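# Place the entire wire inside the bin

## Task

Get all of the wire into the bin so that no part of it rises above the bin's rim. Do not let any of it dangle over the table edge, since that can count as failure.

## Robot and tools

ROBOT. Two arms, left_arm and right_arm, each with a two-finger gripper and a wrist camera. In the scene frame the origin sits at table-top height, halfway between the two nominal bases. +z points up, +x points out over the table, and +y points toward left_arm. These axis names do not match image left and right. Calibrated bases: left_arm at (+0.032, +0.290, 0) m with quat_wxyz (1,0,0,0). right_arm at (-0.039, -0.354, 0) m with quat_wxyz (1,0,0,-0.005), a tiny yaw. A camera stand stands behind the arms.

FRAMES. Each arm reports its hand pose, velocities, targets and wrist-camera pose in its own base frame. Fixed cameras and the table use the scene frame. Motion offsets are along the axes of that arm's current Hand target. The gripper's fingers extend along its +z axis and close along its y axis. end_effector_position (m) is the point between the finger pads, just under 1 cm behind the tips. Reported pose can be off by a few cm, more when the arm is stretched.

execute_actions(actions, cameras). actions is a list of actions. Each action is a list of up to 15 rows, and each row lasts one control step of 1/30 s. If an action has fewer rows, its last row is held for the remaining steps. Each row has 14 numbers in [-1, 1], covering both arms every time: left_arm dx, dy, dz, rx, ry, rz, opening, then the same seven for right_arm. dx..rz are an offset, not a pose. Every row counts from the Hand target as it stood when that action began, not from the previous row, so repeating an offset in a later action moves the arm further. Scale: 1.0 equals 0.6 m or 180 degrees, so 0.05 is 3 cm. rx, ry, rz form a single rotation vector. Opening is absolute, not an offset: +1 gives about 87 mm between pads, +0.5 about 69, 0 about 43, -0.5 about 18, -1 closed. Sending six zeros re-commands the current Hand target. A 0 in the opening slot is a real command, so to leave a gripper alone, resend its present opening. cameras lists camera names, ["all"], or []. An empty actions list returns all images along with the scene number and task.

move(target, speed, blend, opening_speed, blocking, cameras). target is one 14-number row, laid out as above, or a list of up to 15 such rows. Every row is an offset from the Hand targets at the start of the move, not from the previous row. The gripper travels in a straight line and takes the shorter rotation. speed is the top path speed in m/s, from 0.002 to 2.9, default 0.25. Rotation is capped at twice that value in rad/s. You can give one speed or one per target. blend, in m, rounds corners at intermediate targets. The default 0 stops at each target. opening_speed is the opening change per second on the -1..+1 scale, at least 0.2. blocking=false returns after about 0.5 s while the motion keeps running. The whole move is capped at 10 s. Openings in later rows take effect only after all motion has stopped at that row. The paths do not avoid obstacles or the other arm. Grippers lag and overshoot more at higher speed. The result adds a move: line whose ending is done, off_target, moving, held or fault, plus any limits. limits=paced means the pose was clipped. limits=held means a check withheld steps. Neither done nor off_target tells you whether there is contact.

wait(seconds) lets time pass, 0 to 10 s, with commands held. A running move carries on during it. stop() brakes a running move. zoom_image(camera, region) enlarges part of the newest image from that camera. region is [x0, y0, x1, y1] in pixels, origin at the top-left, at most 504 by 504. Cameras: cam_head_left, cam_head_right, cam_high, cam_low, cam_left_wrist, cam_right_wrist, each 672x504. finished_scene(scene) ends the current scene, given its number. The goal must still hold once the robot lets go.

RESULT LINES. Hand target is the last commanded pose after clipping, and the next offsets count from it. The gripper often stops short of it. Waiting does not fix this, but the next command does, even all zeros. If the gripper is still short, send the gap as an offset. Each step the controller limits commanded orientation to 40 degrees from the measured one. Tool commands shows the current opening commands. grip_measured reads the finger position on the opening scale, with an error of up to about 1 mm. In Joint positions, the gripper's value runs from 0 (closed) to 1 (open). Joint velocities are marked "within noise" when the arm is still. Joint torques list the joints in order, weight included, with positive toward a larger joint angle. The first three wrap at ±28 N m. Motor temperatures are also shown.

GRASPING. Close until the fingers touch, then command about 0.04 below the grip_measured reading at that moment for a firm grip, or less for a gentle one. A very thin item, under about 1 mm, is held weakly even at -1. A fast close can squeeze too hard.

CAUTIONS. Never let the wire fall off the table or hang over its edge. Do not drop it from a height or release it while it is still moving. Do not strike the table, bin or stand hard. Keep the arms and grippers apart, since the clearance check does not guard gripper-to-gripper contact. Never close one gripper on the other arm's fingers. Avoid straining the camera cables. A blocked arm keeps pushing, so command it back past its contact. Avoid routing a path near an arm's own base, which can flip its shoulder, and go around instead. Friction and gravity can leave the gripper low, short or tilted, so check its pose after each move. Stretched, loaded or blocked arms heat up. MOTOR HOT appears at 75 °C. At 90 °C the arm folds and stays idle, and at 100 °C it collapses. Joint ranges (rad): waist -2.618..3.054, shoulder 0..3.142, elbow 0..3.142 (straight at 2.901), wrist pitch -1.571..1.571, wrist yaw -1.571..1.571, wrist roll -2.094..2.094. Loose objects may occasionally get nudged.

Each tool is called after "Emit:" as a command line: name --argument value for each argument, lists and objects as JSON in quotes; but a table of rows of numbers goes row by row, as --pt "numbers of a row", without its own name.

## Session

Emit:
execute_actions --actions '[]'

Scene clock: 0.00 s.
left_arm: end_effector_position=(+0.3932, +0.0109, +0.0596) grip_measured=+0.991 end_effector_quat_wxyz=(+0.580, -0.023, +0.814, +0.035) | right_arm: end_effector_position=(+0.3890, -0.0013, +0.0639) grip_measured=+0.993 end_effector_quat_wxyz=(+0.619, +0.017, +0.785, -0.009)
Joint positions: left_arm=[-0.017 1.549 0.412 0.803 -0.1 -0.003 0.995] | right_arm=[0.019 1.586 0.327 1.024 0.054 0.021 0.997]
Joint velocities: within noise
Joint torques (N m): no reading
Motor temperatures (°C): left_arm=[23 33 33 22 22 22 21] | right_arm=[18 31 34 26 23 21 19]
Heat: left arm: 33 °C; right arm: 34 °C.
Hand target: left_arm +0.3943, +0.0109, +0.0617; +0.581, -0.023, +0.813, +0.035 | right_arm +0.3936, -0.0012, +0.0738; +0.631, +0.018, +0.775, -0.008
Tool commands: left_gripper/opening=+1.0 right_gripper/opening=+1.0

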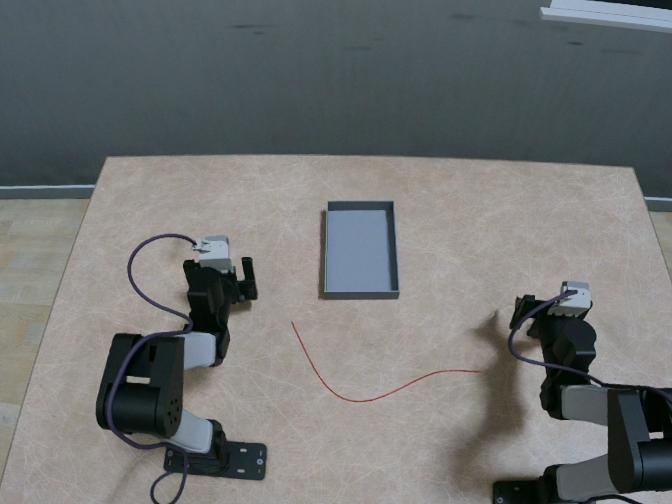

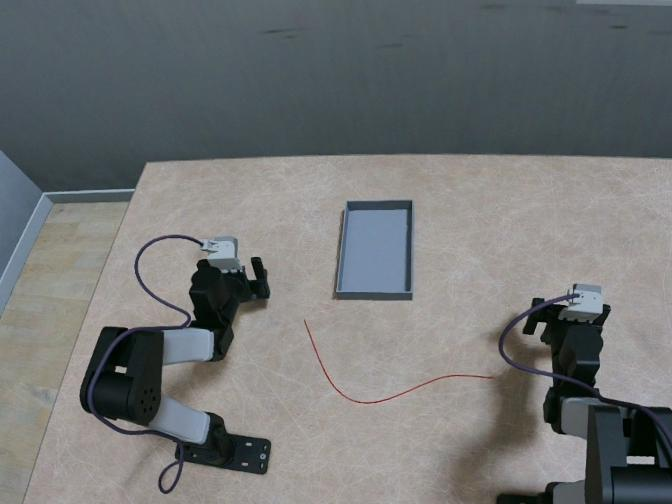

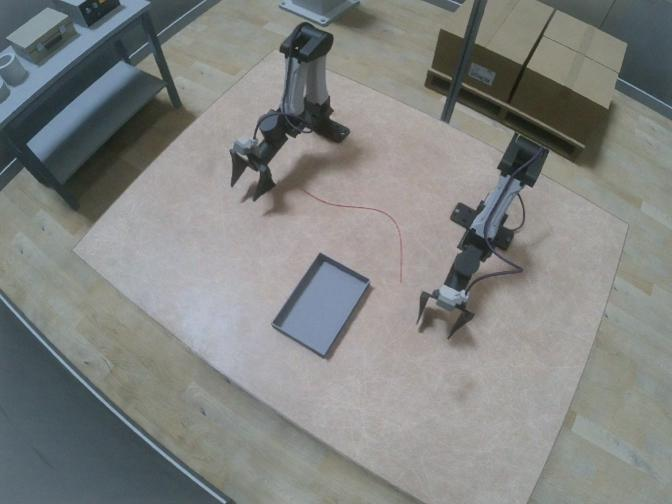

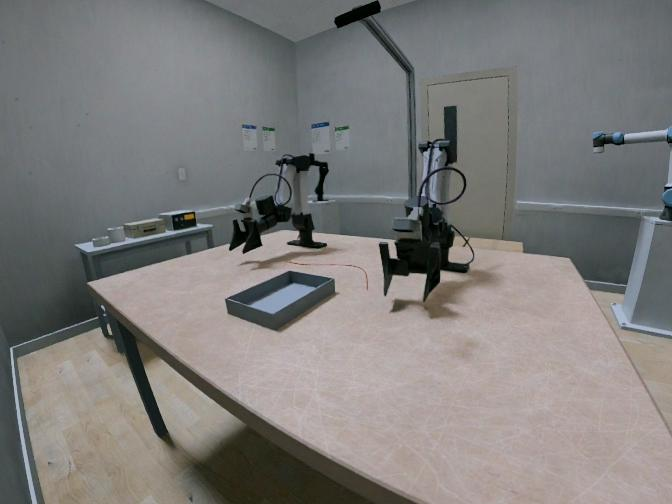

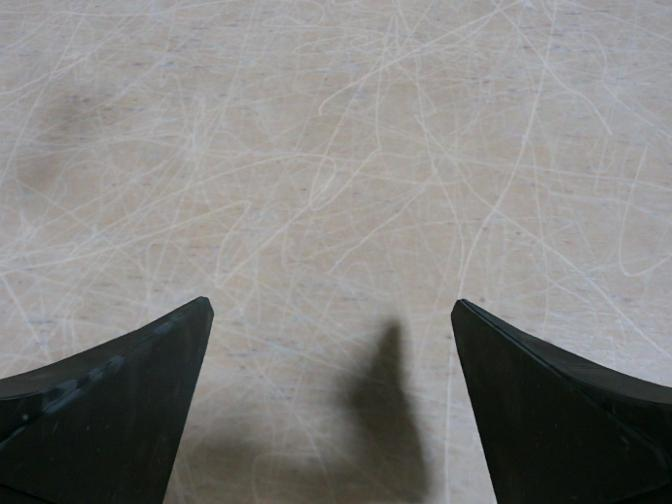

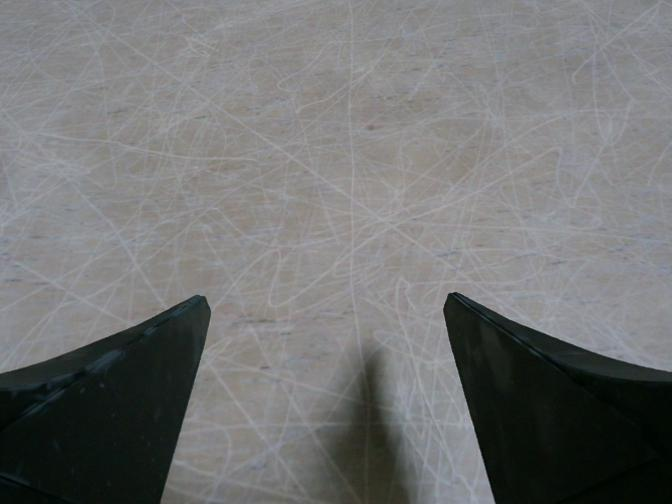

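Emit:
move --target '[-0.164,-0.3348,-0.1088,0.0237,0.3945,0.0156,0,-0.0885,0.3677,-0.2605,0.276,0.3693,0.3342,0]' --cameras '["all"]'

Scene clock: 98.10 s.
left_arm: end_effector_position=(+0.3821, -0.1907, +0.1700) grip_measured=+0.000 end_effector_quat_wxyz=(+0.090, -0.005, +0.995, -0.039) | right_arm: end_effector_position=(+0.2576, +0.2183, +0.1544) grip_measured=+0.000 end_effector_quat_wxyz=(+0.002, +0.606, +0.795, -0.006)
Joint positions: left_arm=[-0.423 2.243 2.419 -1.55 -0.003 -0.433 0.5] | right_arm=[0.589 1.779 1.668 -1.47 0.007 1.892 0.5]
Joint torques (N m): left_arm=[-0.88 -10.11 7.19 0.57 0.04 -0.15] | right_arm=[0.91 -7.01 8.49 0.05 -0.03 0.17]
Motor temperatures (°C): left_arm=[22 34 36 29 22 21 21] | right_arm=[18 33 37 31 23 21 19]
Heat: left arm: 36 °C; right arm: 37 °C.
Hand target: left_arm +0.3805, -0.1950, +0.1698; +0.000, -0.001, +1.000, +0.000 | right_arm +0.2599, +0.2238, +0.1597; +0.000, +0.609, +0.793, +0.000
Off the commanded pose: left_arm 0.005 m, 11 deg | right_arm 0.008 m, 1 deg.
joint sent to its limit (left arm) — joint 4 (wrist pitch), lower limit. The joint targets are off in orientation, not in position.
move: off_target (left_arm)

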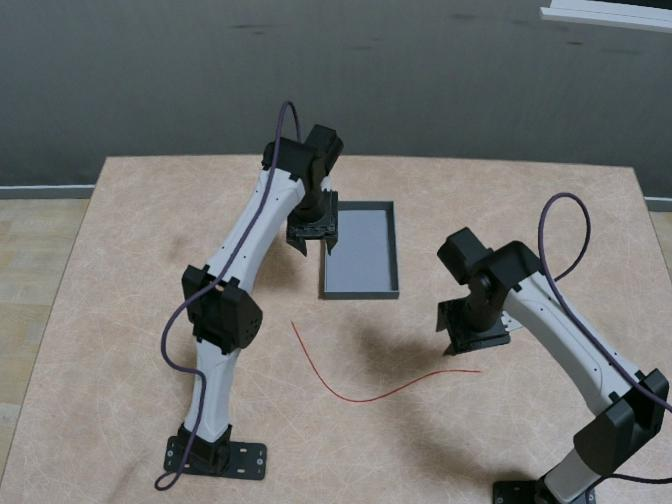

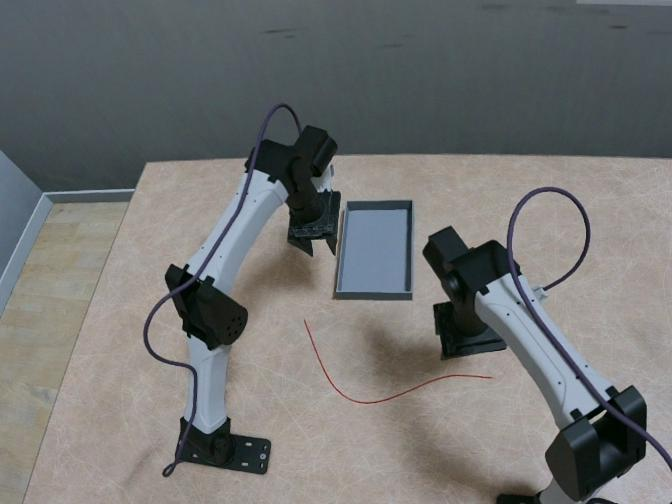

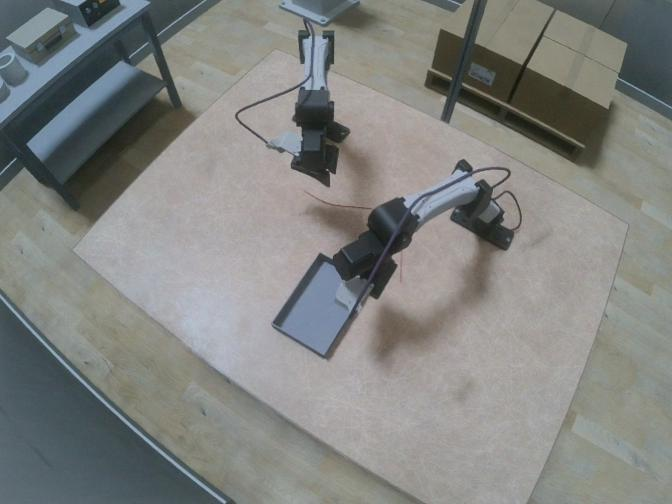

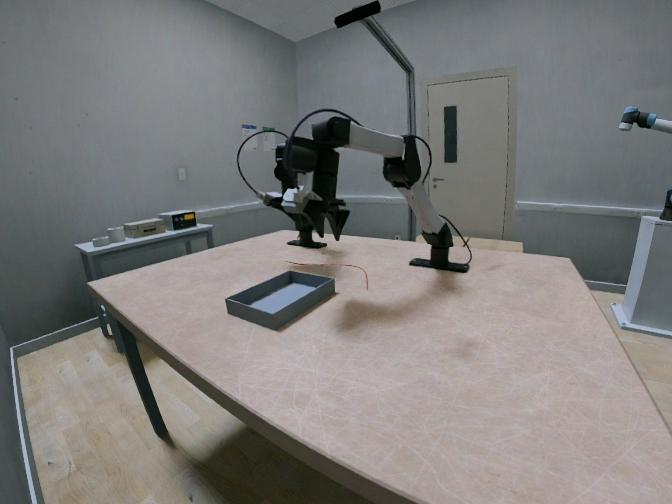

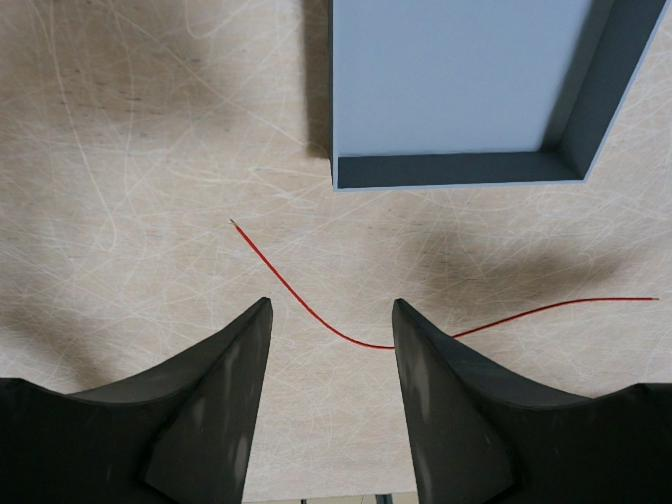

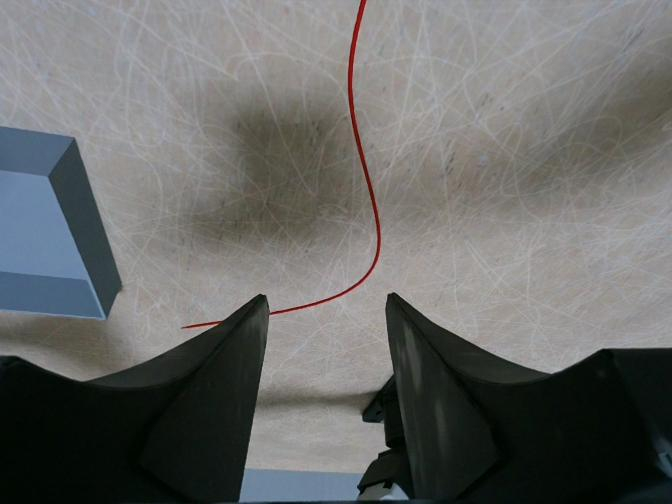

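Emit:
move --target '[-0.0125,-0.0133,0.133,0,0,0,0,0,0,0,0,0,0,0]' --cameras '["cam_left_wrist","cam_low"]'

Scene clock: 139.80 s.
left_arm: end_effector_position=(+0.3894, -0.1978, +0.0840) grip_measured=+0.000 end_effector_quat_wxyz=(+0.002, -0.003, +1.000, +0.000) | right_arm: end_effector_position=(+0.2574, +0.2184, +0.1544) grip_measured=+0.000 end_effector_quat_wxyz=(+0.001, +0.607, +0.795, -0.006)
Joint positions: left_arm=[-0.43 2.474 2.46 -1.553 -0.002 -0.437 0.5] | right_arm=[0.589 1.779 1.668 -1.47 0.006 1.893 0.5]
Joint torques (N m): left_arm=[-1.32 -13.26 7.09 0.24 -0.05 -0.11] | right_arm=[0.9 -7.01 8.51 0.06 -0.02 0.15]
Motor temperatures (°C): left_arm=[22 39 37 25 22 21 21] | right_arm=[18 33 39 29 23 21 19]
Heat: left arm: 39 °C; right arm: 39 °C.
Hand target: left_arm +0.3881, -0.2030, +0.0900; +0.000, -0.001, +1.000, +0.000 | right_arm +0.2598, +0.2238, +0.1598; +0.000, +0.609, +0.793, +0.000
Off the commanded pose: left_arm 0.008 m, 0 deg | right_arm 0.008 m, 1 deg.
joint sent to its limit (left arm) — joint 4 (wrist pitch), lower limit. The joint targets still meet the commanded pose.
move: done
Images, in order (width x height): cam_low 672x504, cam_left_wrist 672x504.

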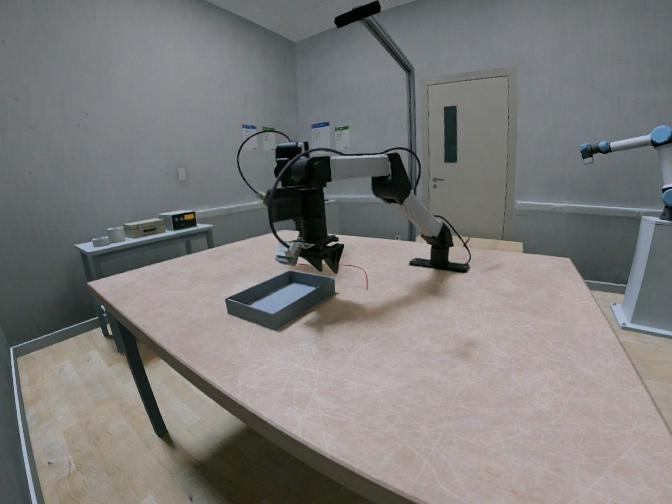

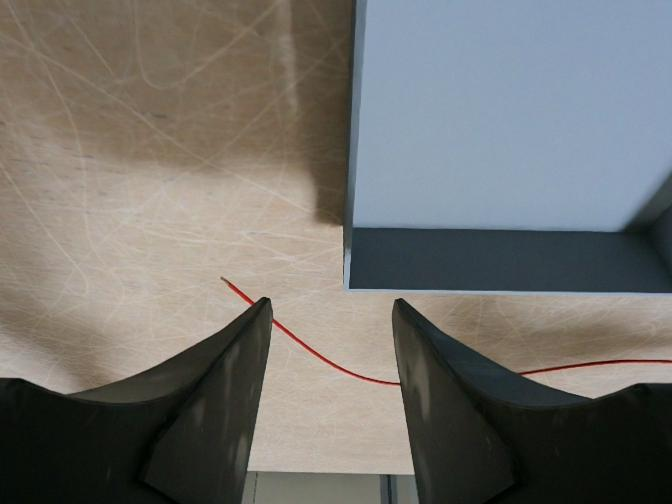

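Emit:
move --target '[0,-0.0105,0.0917,0,0,0,0,0,0,0,0,0,0,0]' --speed 0.12 --cameras '["cam_left_wrist","cam_low"]'

Emit:
zoom_image --camera "cam_low" --region '[200, 200, 380, 340]'

Scene clock: 148.37 s.
left_arm: end_effector_position=(+0.3886, -0.2048, +0.0334) grip_measured=+0.000 end_effector_quat_wxyz=(-0.005, -0.001, +1.000, +0.004) | right_arm: end_effector_position=(+0.2574, +0.2184, +0.1544) grip_measured=+0.000 end_effector_quat_wxyz=(+0.001, +0.607, +0.795, -0.006)
Joint positions: left_arm=[-0.445 2.474 2.255 -1.364 -0.002 -0.448 0.5] | right_arm=[0.589 1.779 1.668 -1.47 0.006 1.893 0.5]
Joint torques (N m): left_arm=[-1.06 -13.78 4.97 0.45 -0.07 -0.14] | right_arm=[0.94 -7.05 8.51 0.07 -0.02 0.16]
Heat: left arm: 40 °C; right arm: 39 °C.
Hand target: left_arm +0.3881, -0.2093, +0.0350; +0.000, -0.001, +1.000, +0.000 | right_arm +0.2598, +0.2238, +0.1598; +0.000, +0.609, +0.793, +0.000
Off the commanded pose: left_arm 0.005 m, 1 deg | right_arm 0.008 m, 1 deg.
move: done
Images, in order (width x height): cam_low 672x504, cam_left_wrist 672x504.

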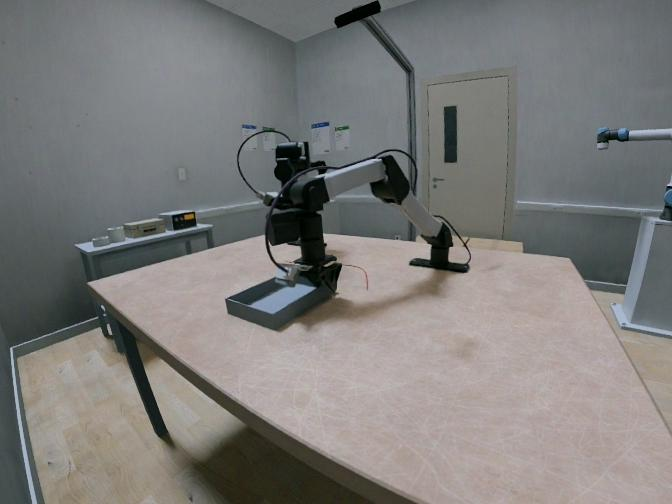

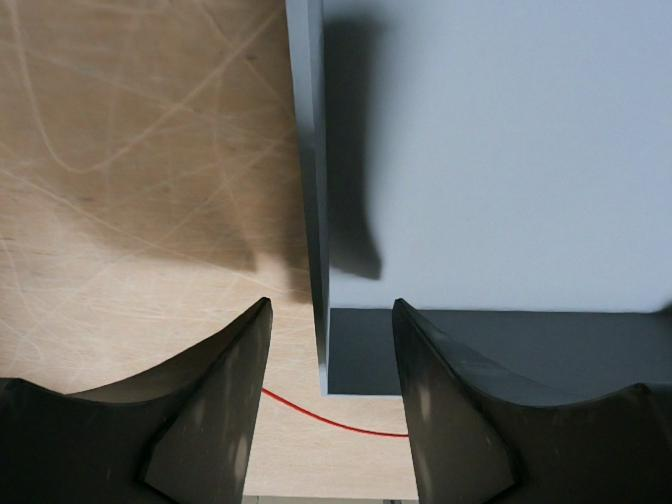

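Scaled by 2.800.

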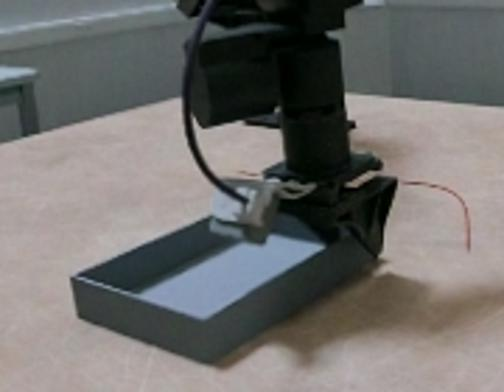

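Emit:
move --target '[0,0.006,0,0,0,0,-1,0,0,0,0,0,0,0]' --opening_speed 0.5 --cameras '["cam_left_wrist"]'

Scene clock: 154.10 s.
left_arm: end_effector_position=(+0.3865, -0.2043, +0.0294) grip_measured=-0.924 end_effector_quat_wxyz=(-0.009, -0.001, +1.000, +0.004) | right_arm: end_effector_position=(+0.2574, +0.2184, +0.1544) grip_measured=+0.000 end_effector_quat_wxyz=(+0.001, +0.607, +0.795, -0.006)
Joint positions: left_arm=[-0.445 2.474 2.238 -1.356 0 -0.448 0.038] | right_arm=[0.589 1.779 1.668 -1.47 0.006 1.893 0.5]
Joint torques (N m): left_arm=[-0.34 -14.72 4.83 0.44 -0.1 -0.09] | right_arm=[0.92 -7.02 8.53 0.07 -0.02 0.15]
Heat: left arm: 41 °C; right arm: 39 °C.
Hand target: left_arm +0.3881, -0.2057, +0.0350; +0.000, -0.001, +1.000, +0.000 | right_arm +0.2598, +0.2238, +0.1598; +0.000, +0.609, +0.793, +0.000
Off the commanded pose: left_arm 0.006 m, 1 deg | right_arm 0.008 m, 1 deg.
move: done
Images, in order (width x height): cam_left_wrist 672x504.

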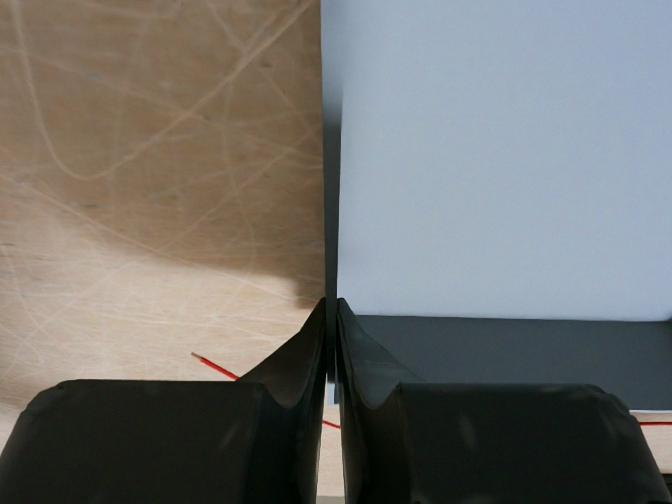

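Emit:
move --target '[0.1667,-0.0417,0.003,0,0,0,-1,0,0,0,0,0,0,0]' --speed 0.06 --cameras '["all"]'

Scene clock: 159.97 s.
left_arm: end_effector_position=(+0.2899, -0.2277, +0.0269) grip_measured=-0.925 end_effector_quat_wxyz=(-0.009, -0.004, +1.000, +0.005) | right_arm: end_effector_position=(+0.2574, +0.2184, +0.1544) grip_measured=+0.000 end_effector_quat_wxyz=(+0.001, +0.607, +0.795, -0.006)
Joint positions: left_arm=[-0.6 2.14 1.659 -1.11 0.003 -0.608 0.038] | right_arm=[0.589 1.779 1.668 -1.47 0.006 1.893 0.5]
Joint torques (N m): left_arm=[-1.43 -12.96 4.7 0.4 -0.12 -0.11] | right_arm=[0.92 -7.02 8.55 0.07 -0.02 0.15]
Heat: left arm: 42 °C; right arm: 39 °C.
Hand target: left_arm +0.2882, -0.2309, +0.0331; +0.000, -0.001, +1.000, +0.000 | right_arm +0.2598, +0.2238, +0.1598; +0.000, +0.609, +0.793, +0.000
Off the commanded pose: left_arm 0.007 m, 1 deg | right_arm 0.008 m, 1 deg.
move: done

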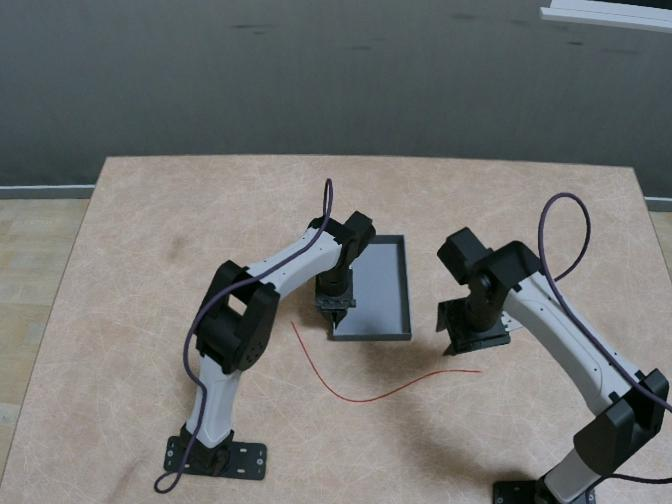

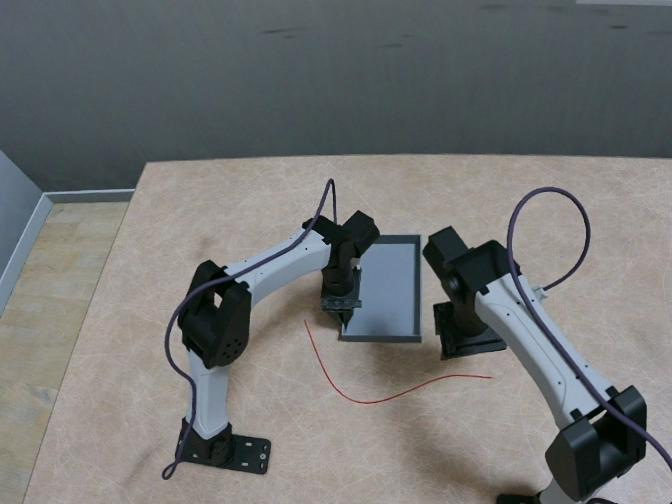

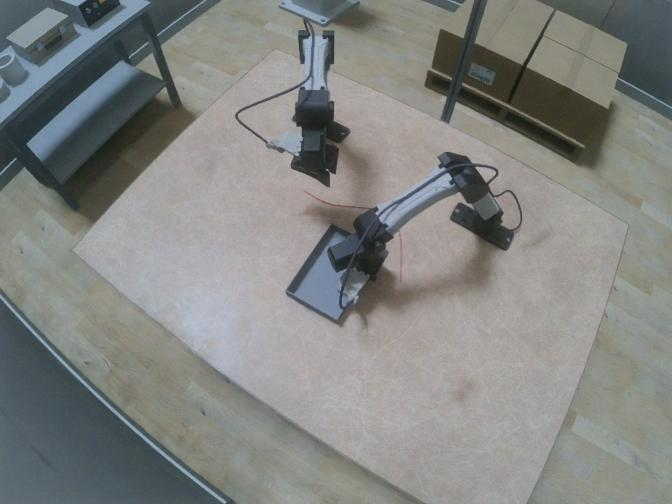

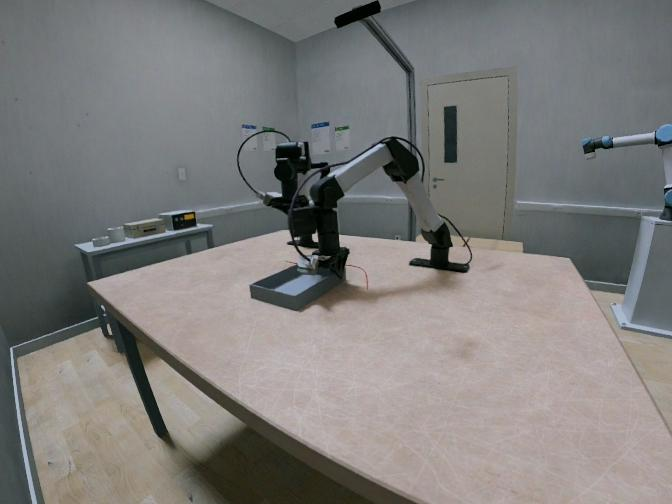

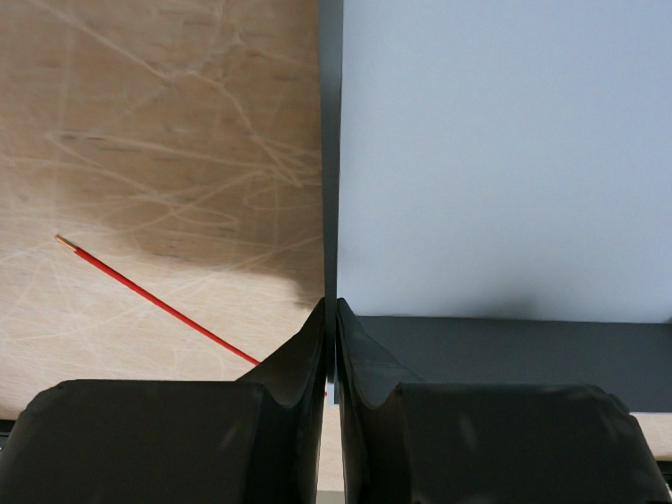

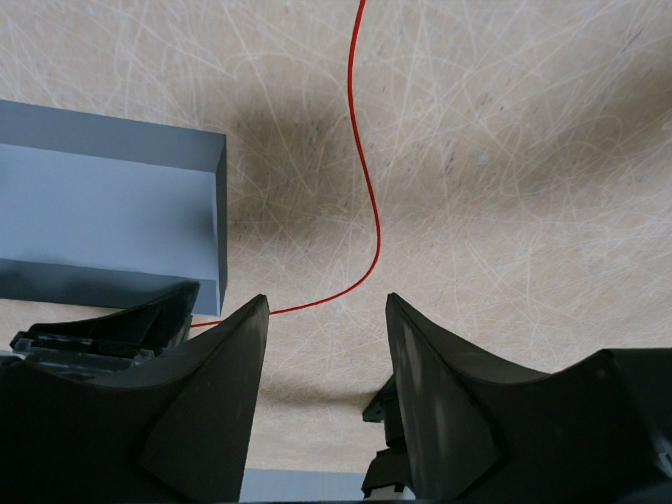

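Emit:
move --pt "0 0 0.006 0 0 0 -0.3 0 0 0 0 0 0 0" --pt "0 0 -0.145 0 0 0 -0.3 0 0 0 0 0 0 0" --pt "0.1867 0.0517 -0.12 0 0 -0.2222 0.0 0.074 -0.025 0.133 0 0 -0.0833 0" --opening_speed 1.0 --speed 0.15 --cameras '["all"]'

Scene clock: 182.07 s.
left_arm: end_effector_position=(+0.1768, -0.1983, +0.1034) grip_measured=+0.000 end_effector_quat_wxyz=(-0.006, -0.343, +0.939, +0.007) | right_arm: end_effector_position=(+0.2353, +0.2597, +0.0846) grip_measured=+0.000 end_effector_quat_wxyz=(+0.003, +0.506, +0.862, +0.000)
Joint positions: left_arm=[-0.686 1.585 1.246 -1.25 0.003 -1.386 0.5] | right_arm=[0.721 1.836 1.461 -1.195 0.005 1.782 0.5]
Joint torques (N m): left_arm=[-1.09 -7.43 4.97 0.37 -0.15 -0.18] | right_arm=[0.92 -7.76 4.77 0.4 -0.01 -0.04]
Motor temperatures (°C): left_arm=[22 45 36 24 22 21 21] | right_arm=[18 33 40 28 23 21 19]
Heat: left arm: 45 °C; right arm: 40 °C.
Hand target: left_arm +0.1761, -0.2000, +0.1050; +0.000, -0.343, +0.940, +0.000 | right_arm +0.2339, +0.2628, +0.0799; +0.000, +0.500, +0.866, +0.000
Off the commanded pose: left_arm 0.002 m, 1 deg | right_arm 0.006 m, 1 deg.
move: done

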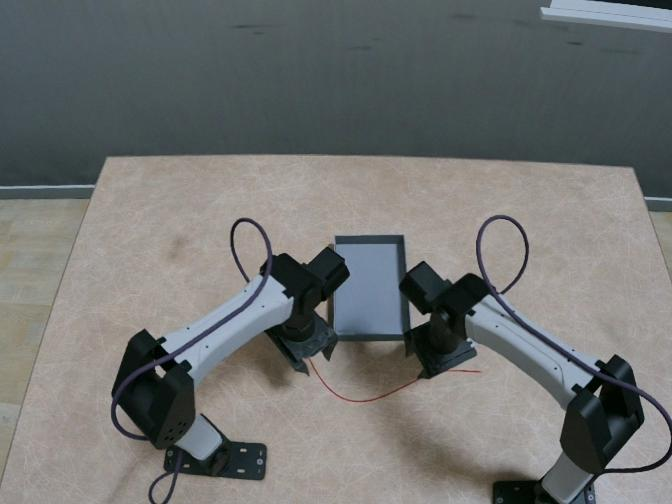

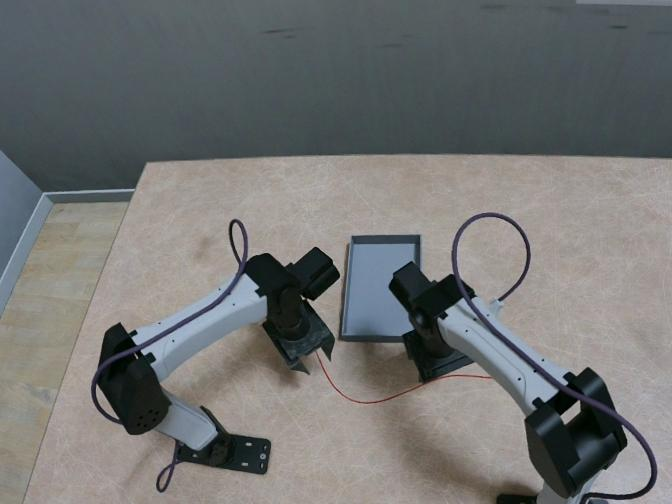

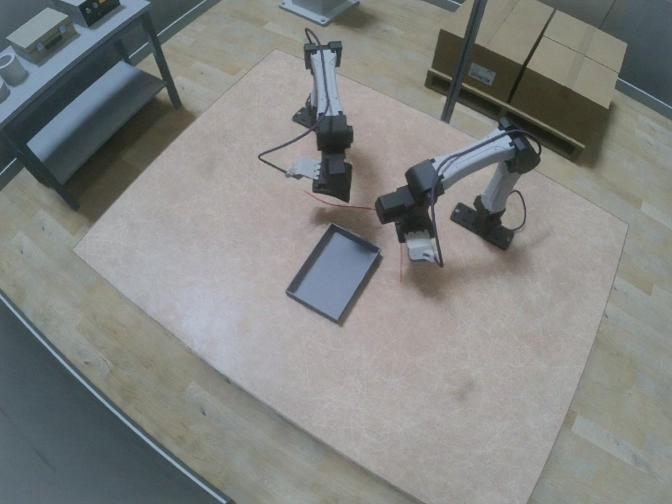

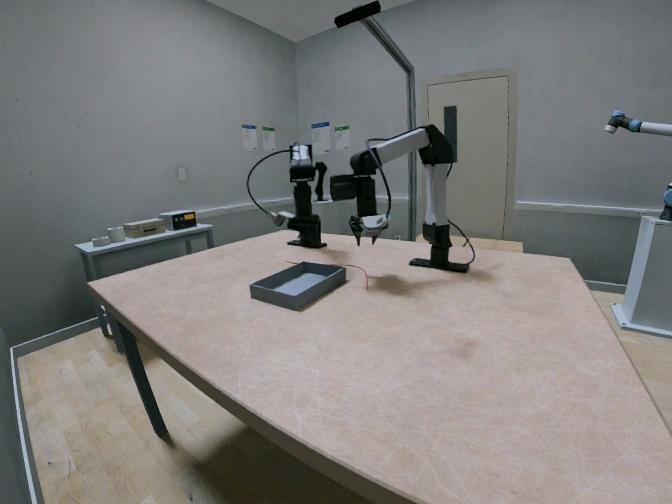

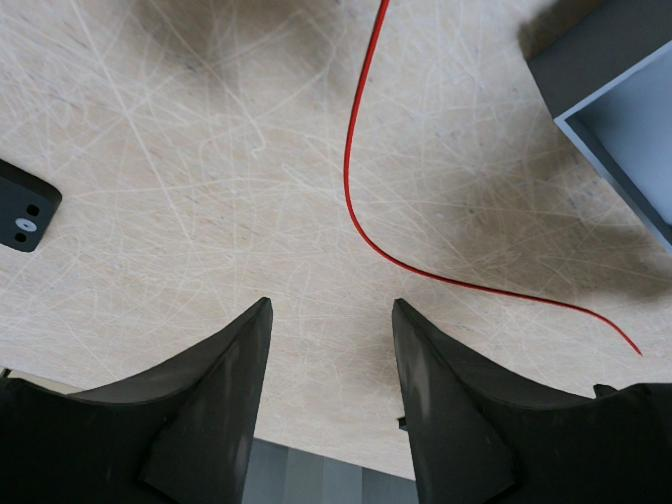

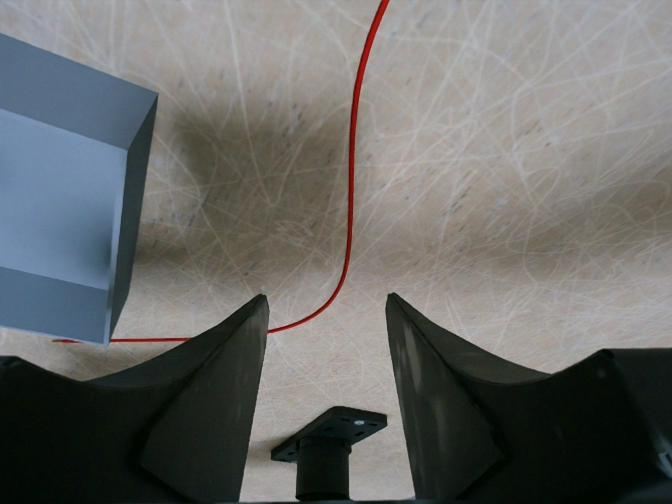

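Emit:
move --target '[0,-0.0125,0.1383,0,0,0.0444,0,0,-0.0125,0.1083,0,0,0,0]' --speed 0.15 --cameras '["cam_left_wrist","cam_right_wrist"]'

Scene clock: 194.70 s.
left_arm: end_effector_position=(+0.1822, -0.2046, +0.0253) grip_measured=+0.000 end_effector_quat_wxyz=(-0.001, -0.283, +0.959, -0.001) | right_arm: end_effector_position=(+0.2286, +0.2560, +0.0184) grip_measured=+0.000 end_effector_quat_wxyz=(+0.002, +0.504, +0.864, -0.003)
Joint positions: left_arm=[-0.696 1.692 1.041 -0.918 0.003 -1.27 0.5] | right_arm=[0.725 1.879 1.245 -0.94 0.005 1.782 0.5]
Joint torques (N m): left_arm=[-1.11 -5.91 4.85 0.45 -0.18 0] | right_arm=[0.92 -8.06 4.59 0.4 -0.01 0]
Heat: left arm: 43 °C; right arm: 39 °C.
Hand target: left_arm +0.1810, -0.2057, +0.0221; +0.000, -0.276, +0.961, +0.000 | right_arm +0.2273, +0.2590, +0.0150; +0.000, +0.500, +0.866, +0.000
Off the commanded pose: left_arm 0.004 m, 1 deg | right_arm 0.005 m, 1 deg.
move: done
Images, in order (width x height): cam_left_wrist 672x504, cam_right_wrist 672x504.

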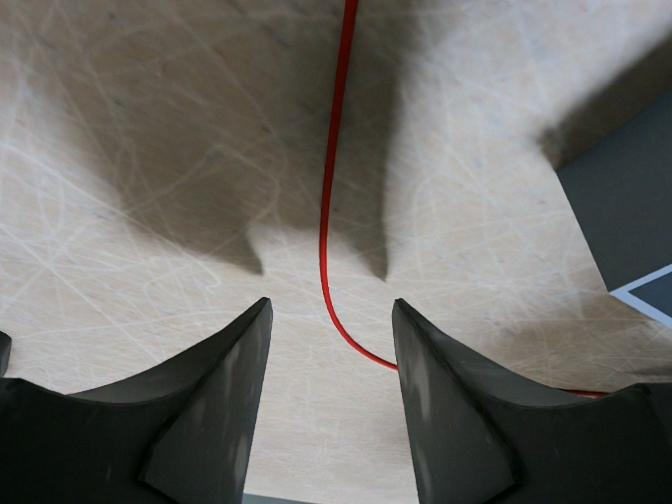

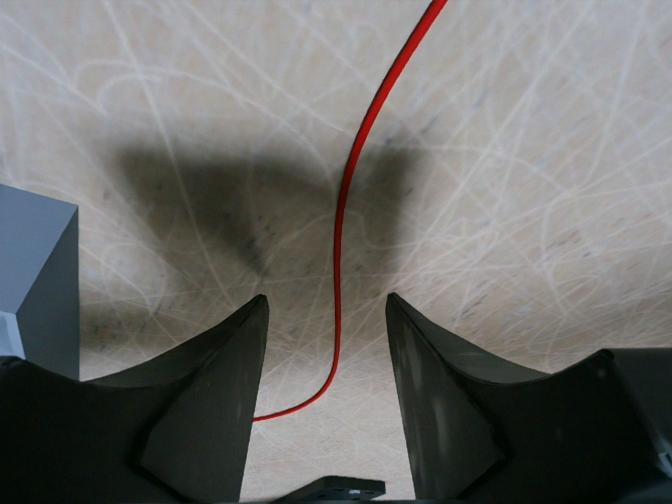

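Emit:
move --target '[0,0.002,0.0195,0,0,0,-0.4,0,-0.004,0.0183,0,0,0,-0.4]' --speed 0.06 --opening_speed 1.0 --cameras '["cam_left_wrist","cam_right_wrist"]'

Scene clock: 199.23 s.
left_arm: end_effector_position=(+0.1819, -0.2044, +0.0146) grip_measured=-0.400 end_effector_quat_wxyz=(+0.000, -0.282, +0.959, -0.003) | right_arm: end_effector_position=(+0.2276, +0.2550, +0.0086) grip_measured=-0.400 end_effector_quat_wxyz=(+0.002, +0.504, +0.864, -0.001)
Joint positions: left_arm=[-0.696 1.705 1.009 -0.87 0.003 -1.268 0.3] | right_arm=[0.725 1.886 1.211 -0.896 0.005 1.782 0.3]
Joint torques (N m): left_arm=[-0.96 -5.5 4.52 0.46 -0.14 -0.02] | right_arm=[1.06 -7.76 4.36 0.42 -0.01 0.01]
Heat: left arm: 42 °C; right arm: 39 °C.
Hand target: left_arm +0.1803, -0.2046, +0.0103; +0.000, -0.276, +0.961, +0.000 | right_arm +0.2252, +0.2578, +0.0039; +0.000, +0.500, +0.866, +0.000
Off the commanded pose: left_arm 0.005 m, 1 deg | right_arm 0.006 m, 1 deg.
move: done
Images, in order (width x height): cam_left_wrist 672x504, cam_right_wrist 672x504.

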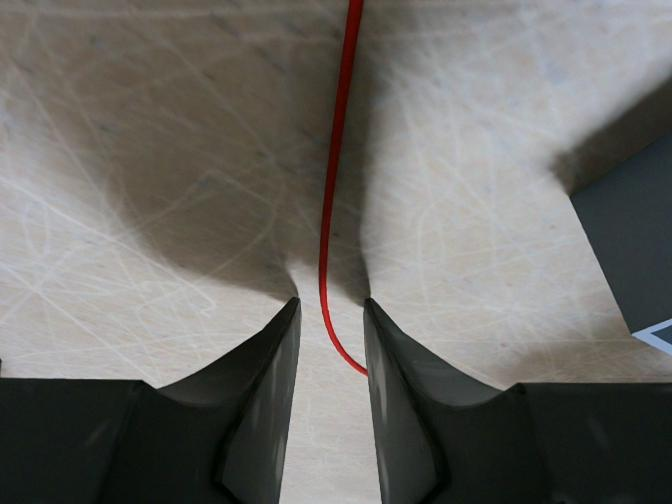

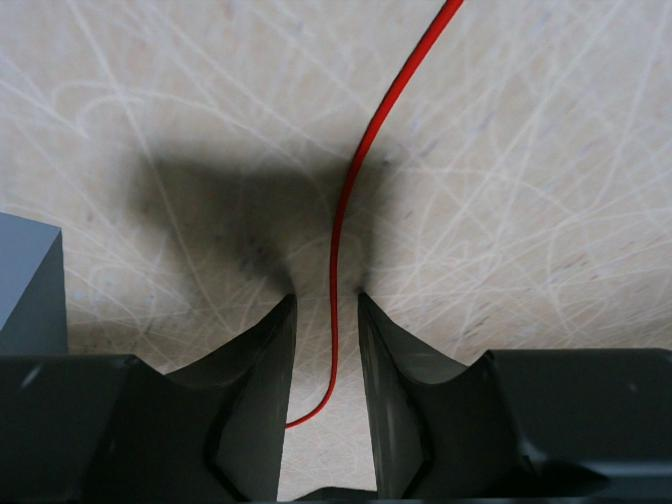

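Emit:
move --target '[0,0,0,0,0,0,-1,0,0,0,0,0,0,-1]' --opening_speed 0.6 --cameras '["cam_left_wrist","cam_right_wrist"]'

Scene clock: 206.50 s.
left_arm: end_effector_position=(+0.1820, -0.2044, +0.0146) grip_measured=-1.000 end_effector_quat_wxyz=(+0.000, -0.282, +0.959, -0.003) | right_arm: end_effector_position=(+0.2273, +0.2555, +0.0087) grip_measured=-1.000 end_effector_quat_wxyz=(+0.001, +0.504, +0.864, +0.000)
Joint positions: left_arm=[-0.696 1.705 1.009 -0.869 0.003 -1.268 0] | right_arm=[0.725 1.886 1.211 -0.895 0.002 1.782 0]
Joint torques (N m): left_arm=[-0.85 -5.57 4.38 0.49 -0.15 -0.05] | right_arm=[1.03 -7.73 4.36 0.41 0.02 0.01]
Heat: left arm: 41 °C; right arm: 39 °C.
Hand target: left_arm +0.1803, -0.2046, +0.0103; +0.000, -0.276, +0.961, +0.000 | right_arm +0.2252, +0.2578, +0.0039; +0.000, +0.500, +0.866, +0.000
Off the commanded pose: left_arm 0.005 m, 1 deg | right_arm 0.006 m, 1 deg.
move: done
Images, in order (width x height): cam_left_wrist 672x504, cam_right_wrist 672x504.

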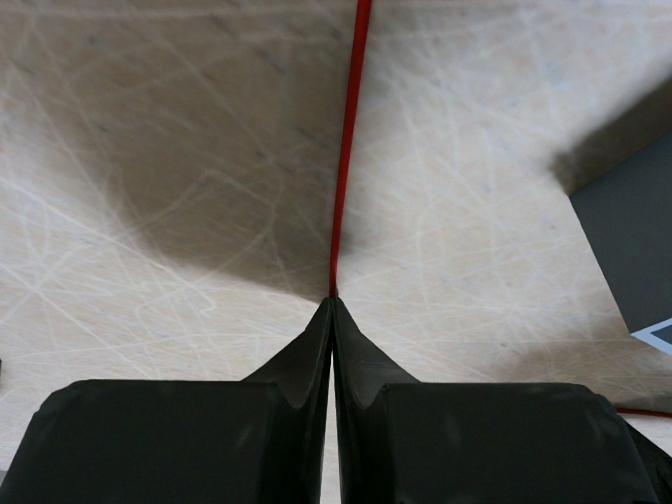

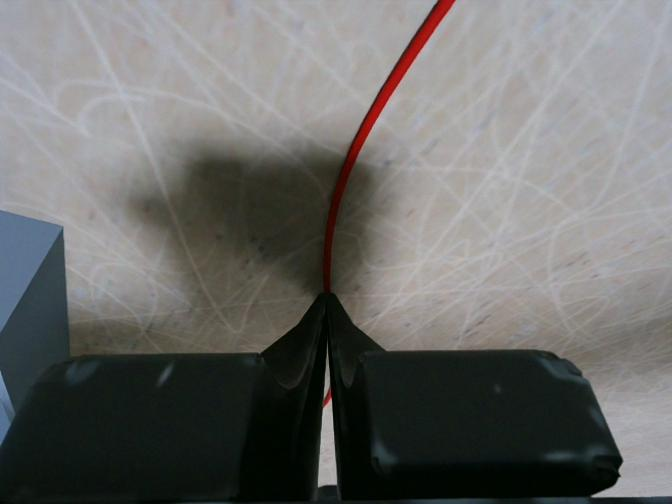

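Emit:
move --target '[0,0,-0.25,0,0,0,-1,0,0,-0.26,0,0,0,-1]' --speed 0.2 --cameras '["cam_head_left","cam_low","cam_left_wrist","cam_right_wrist"]'

Emit:
zoom_image --camera "cam_low" --region '[220, 150, 480, 330]'

Scene clock: 212.00 s.
left_arm: end_effector_position=(+0.1817, -0.2042, +0.1556) grip_measured=-1.000 end_effector_quat_wxyz=(-0.002, -0.282, +0.959, +0.001) | right_arm: end_effector_position=(+0.2253, +0.2537, +0.1467) grip_measured=-1.000 end_effector_quat_wxyz=(-0.005, +0.504, +0.864, -0.017)
Joint positions: left_arm=[-0.696 1.621 1.491 -1.445 0.003 -1.267 0] | right_arm=[0.725 1.824 1.693 -1.474 0.002 1.782 0]
Joint torques (N m): left_arm=[-0.94 -6.68 6.87 0.13 -0.14 -0.04] | right_arm=[1.02 -10.24 8.23 0.03 0.01 0.02]
Motor temperatures (°C): left_arm=[22 40 35 23 22 21 21] | right_arm=[18 34 39 28 23 21 19]
Heat: left arm: 40 °C; right arm: 39 °C.
Hand target: left_arm +0.1802, -0.2047, +0.1604; +0.001, -0.276, +0.961, +0.000 | right_arm +0.2253, +0.2579, +0.1599; +0.000, +0.500, +0.866, +0.000
Off the commanded pose: left_arm 0.005 m, 1 deg | right_arm 0.014 m, 2 deg.
move: off_target (right_arm)
Images, in order (width x height): cam_head_left 672x504, cam_low 672x504, cam_left_wrist 672x504, cam_right_wrist 672x504.

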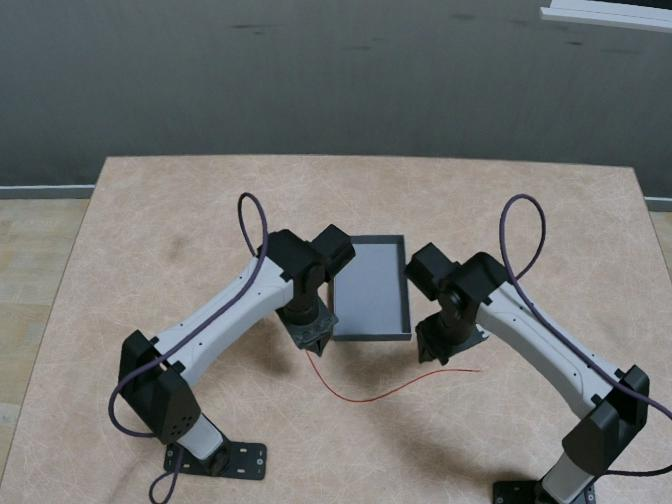

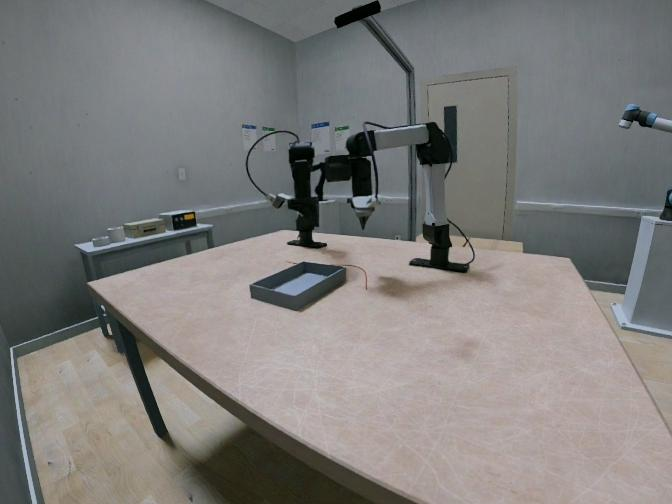

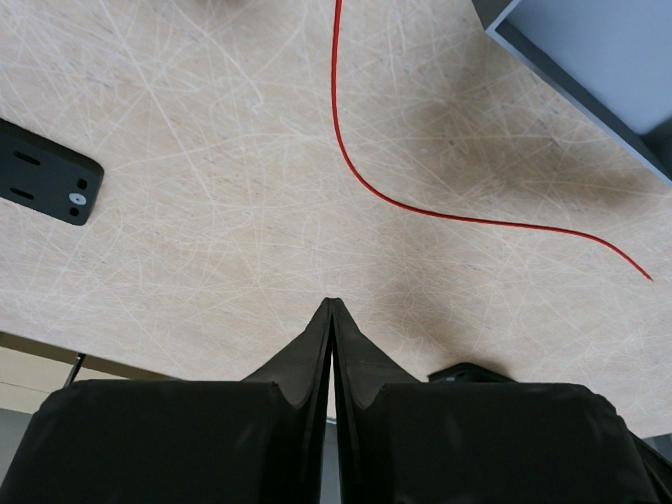

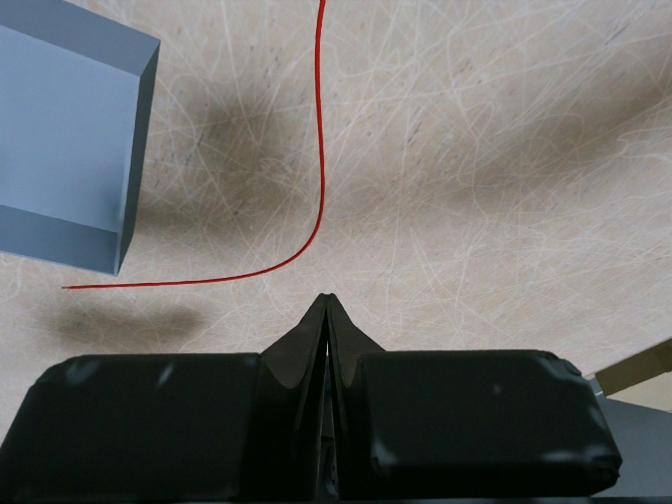

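Scaled by 1.938.

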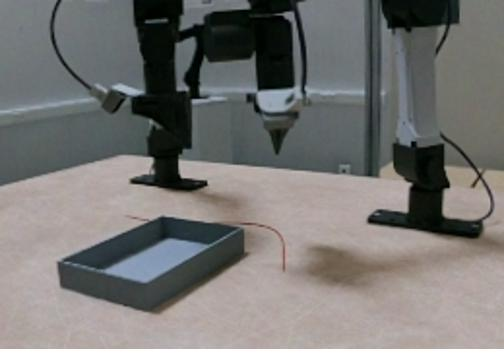

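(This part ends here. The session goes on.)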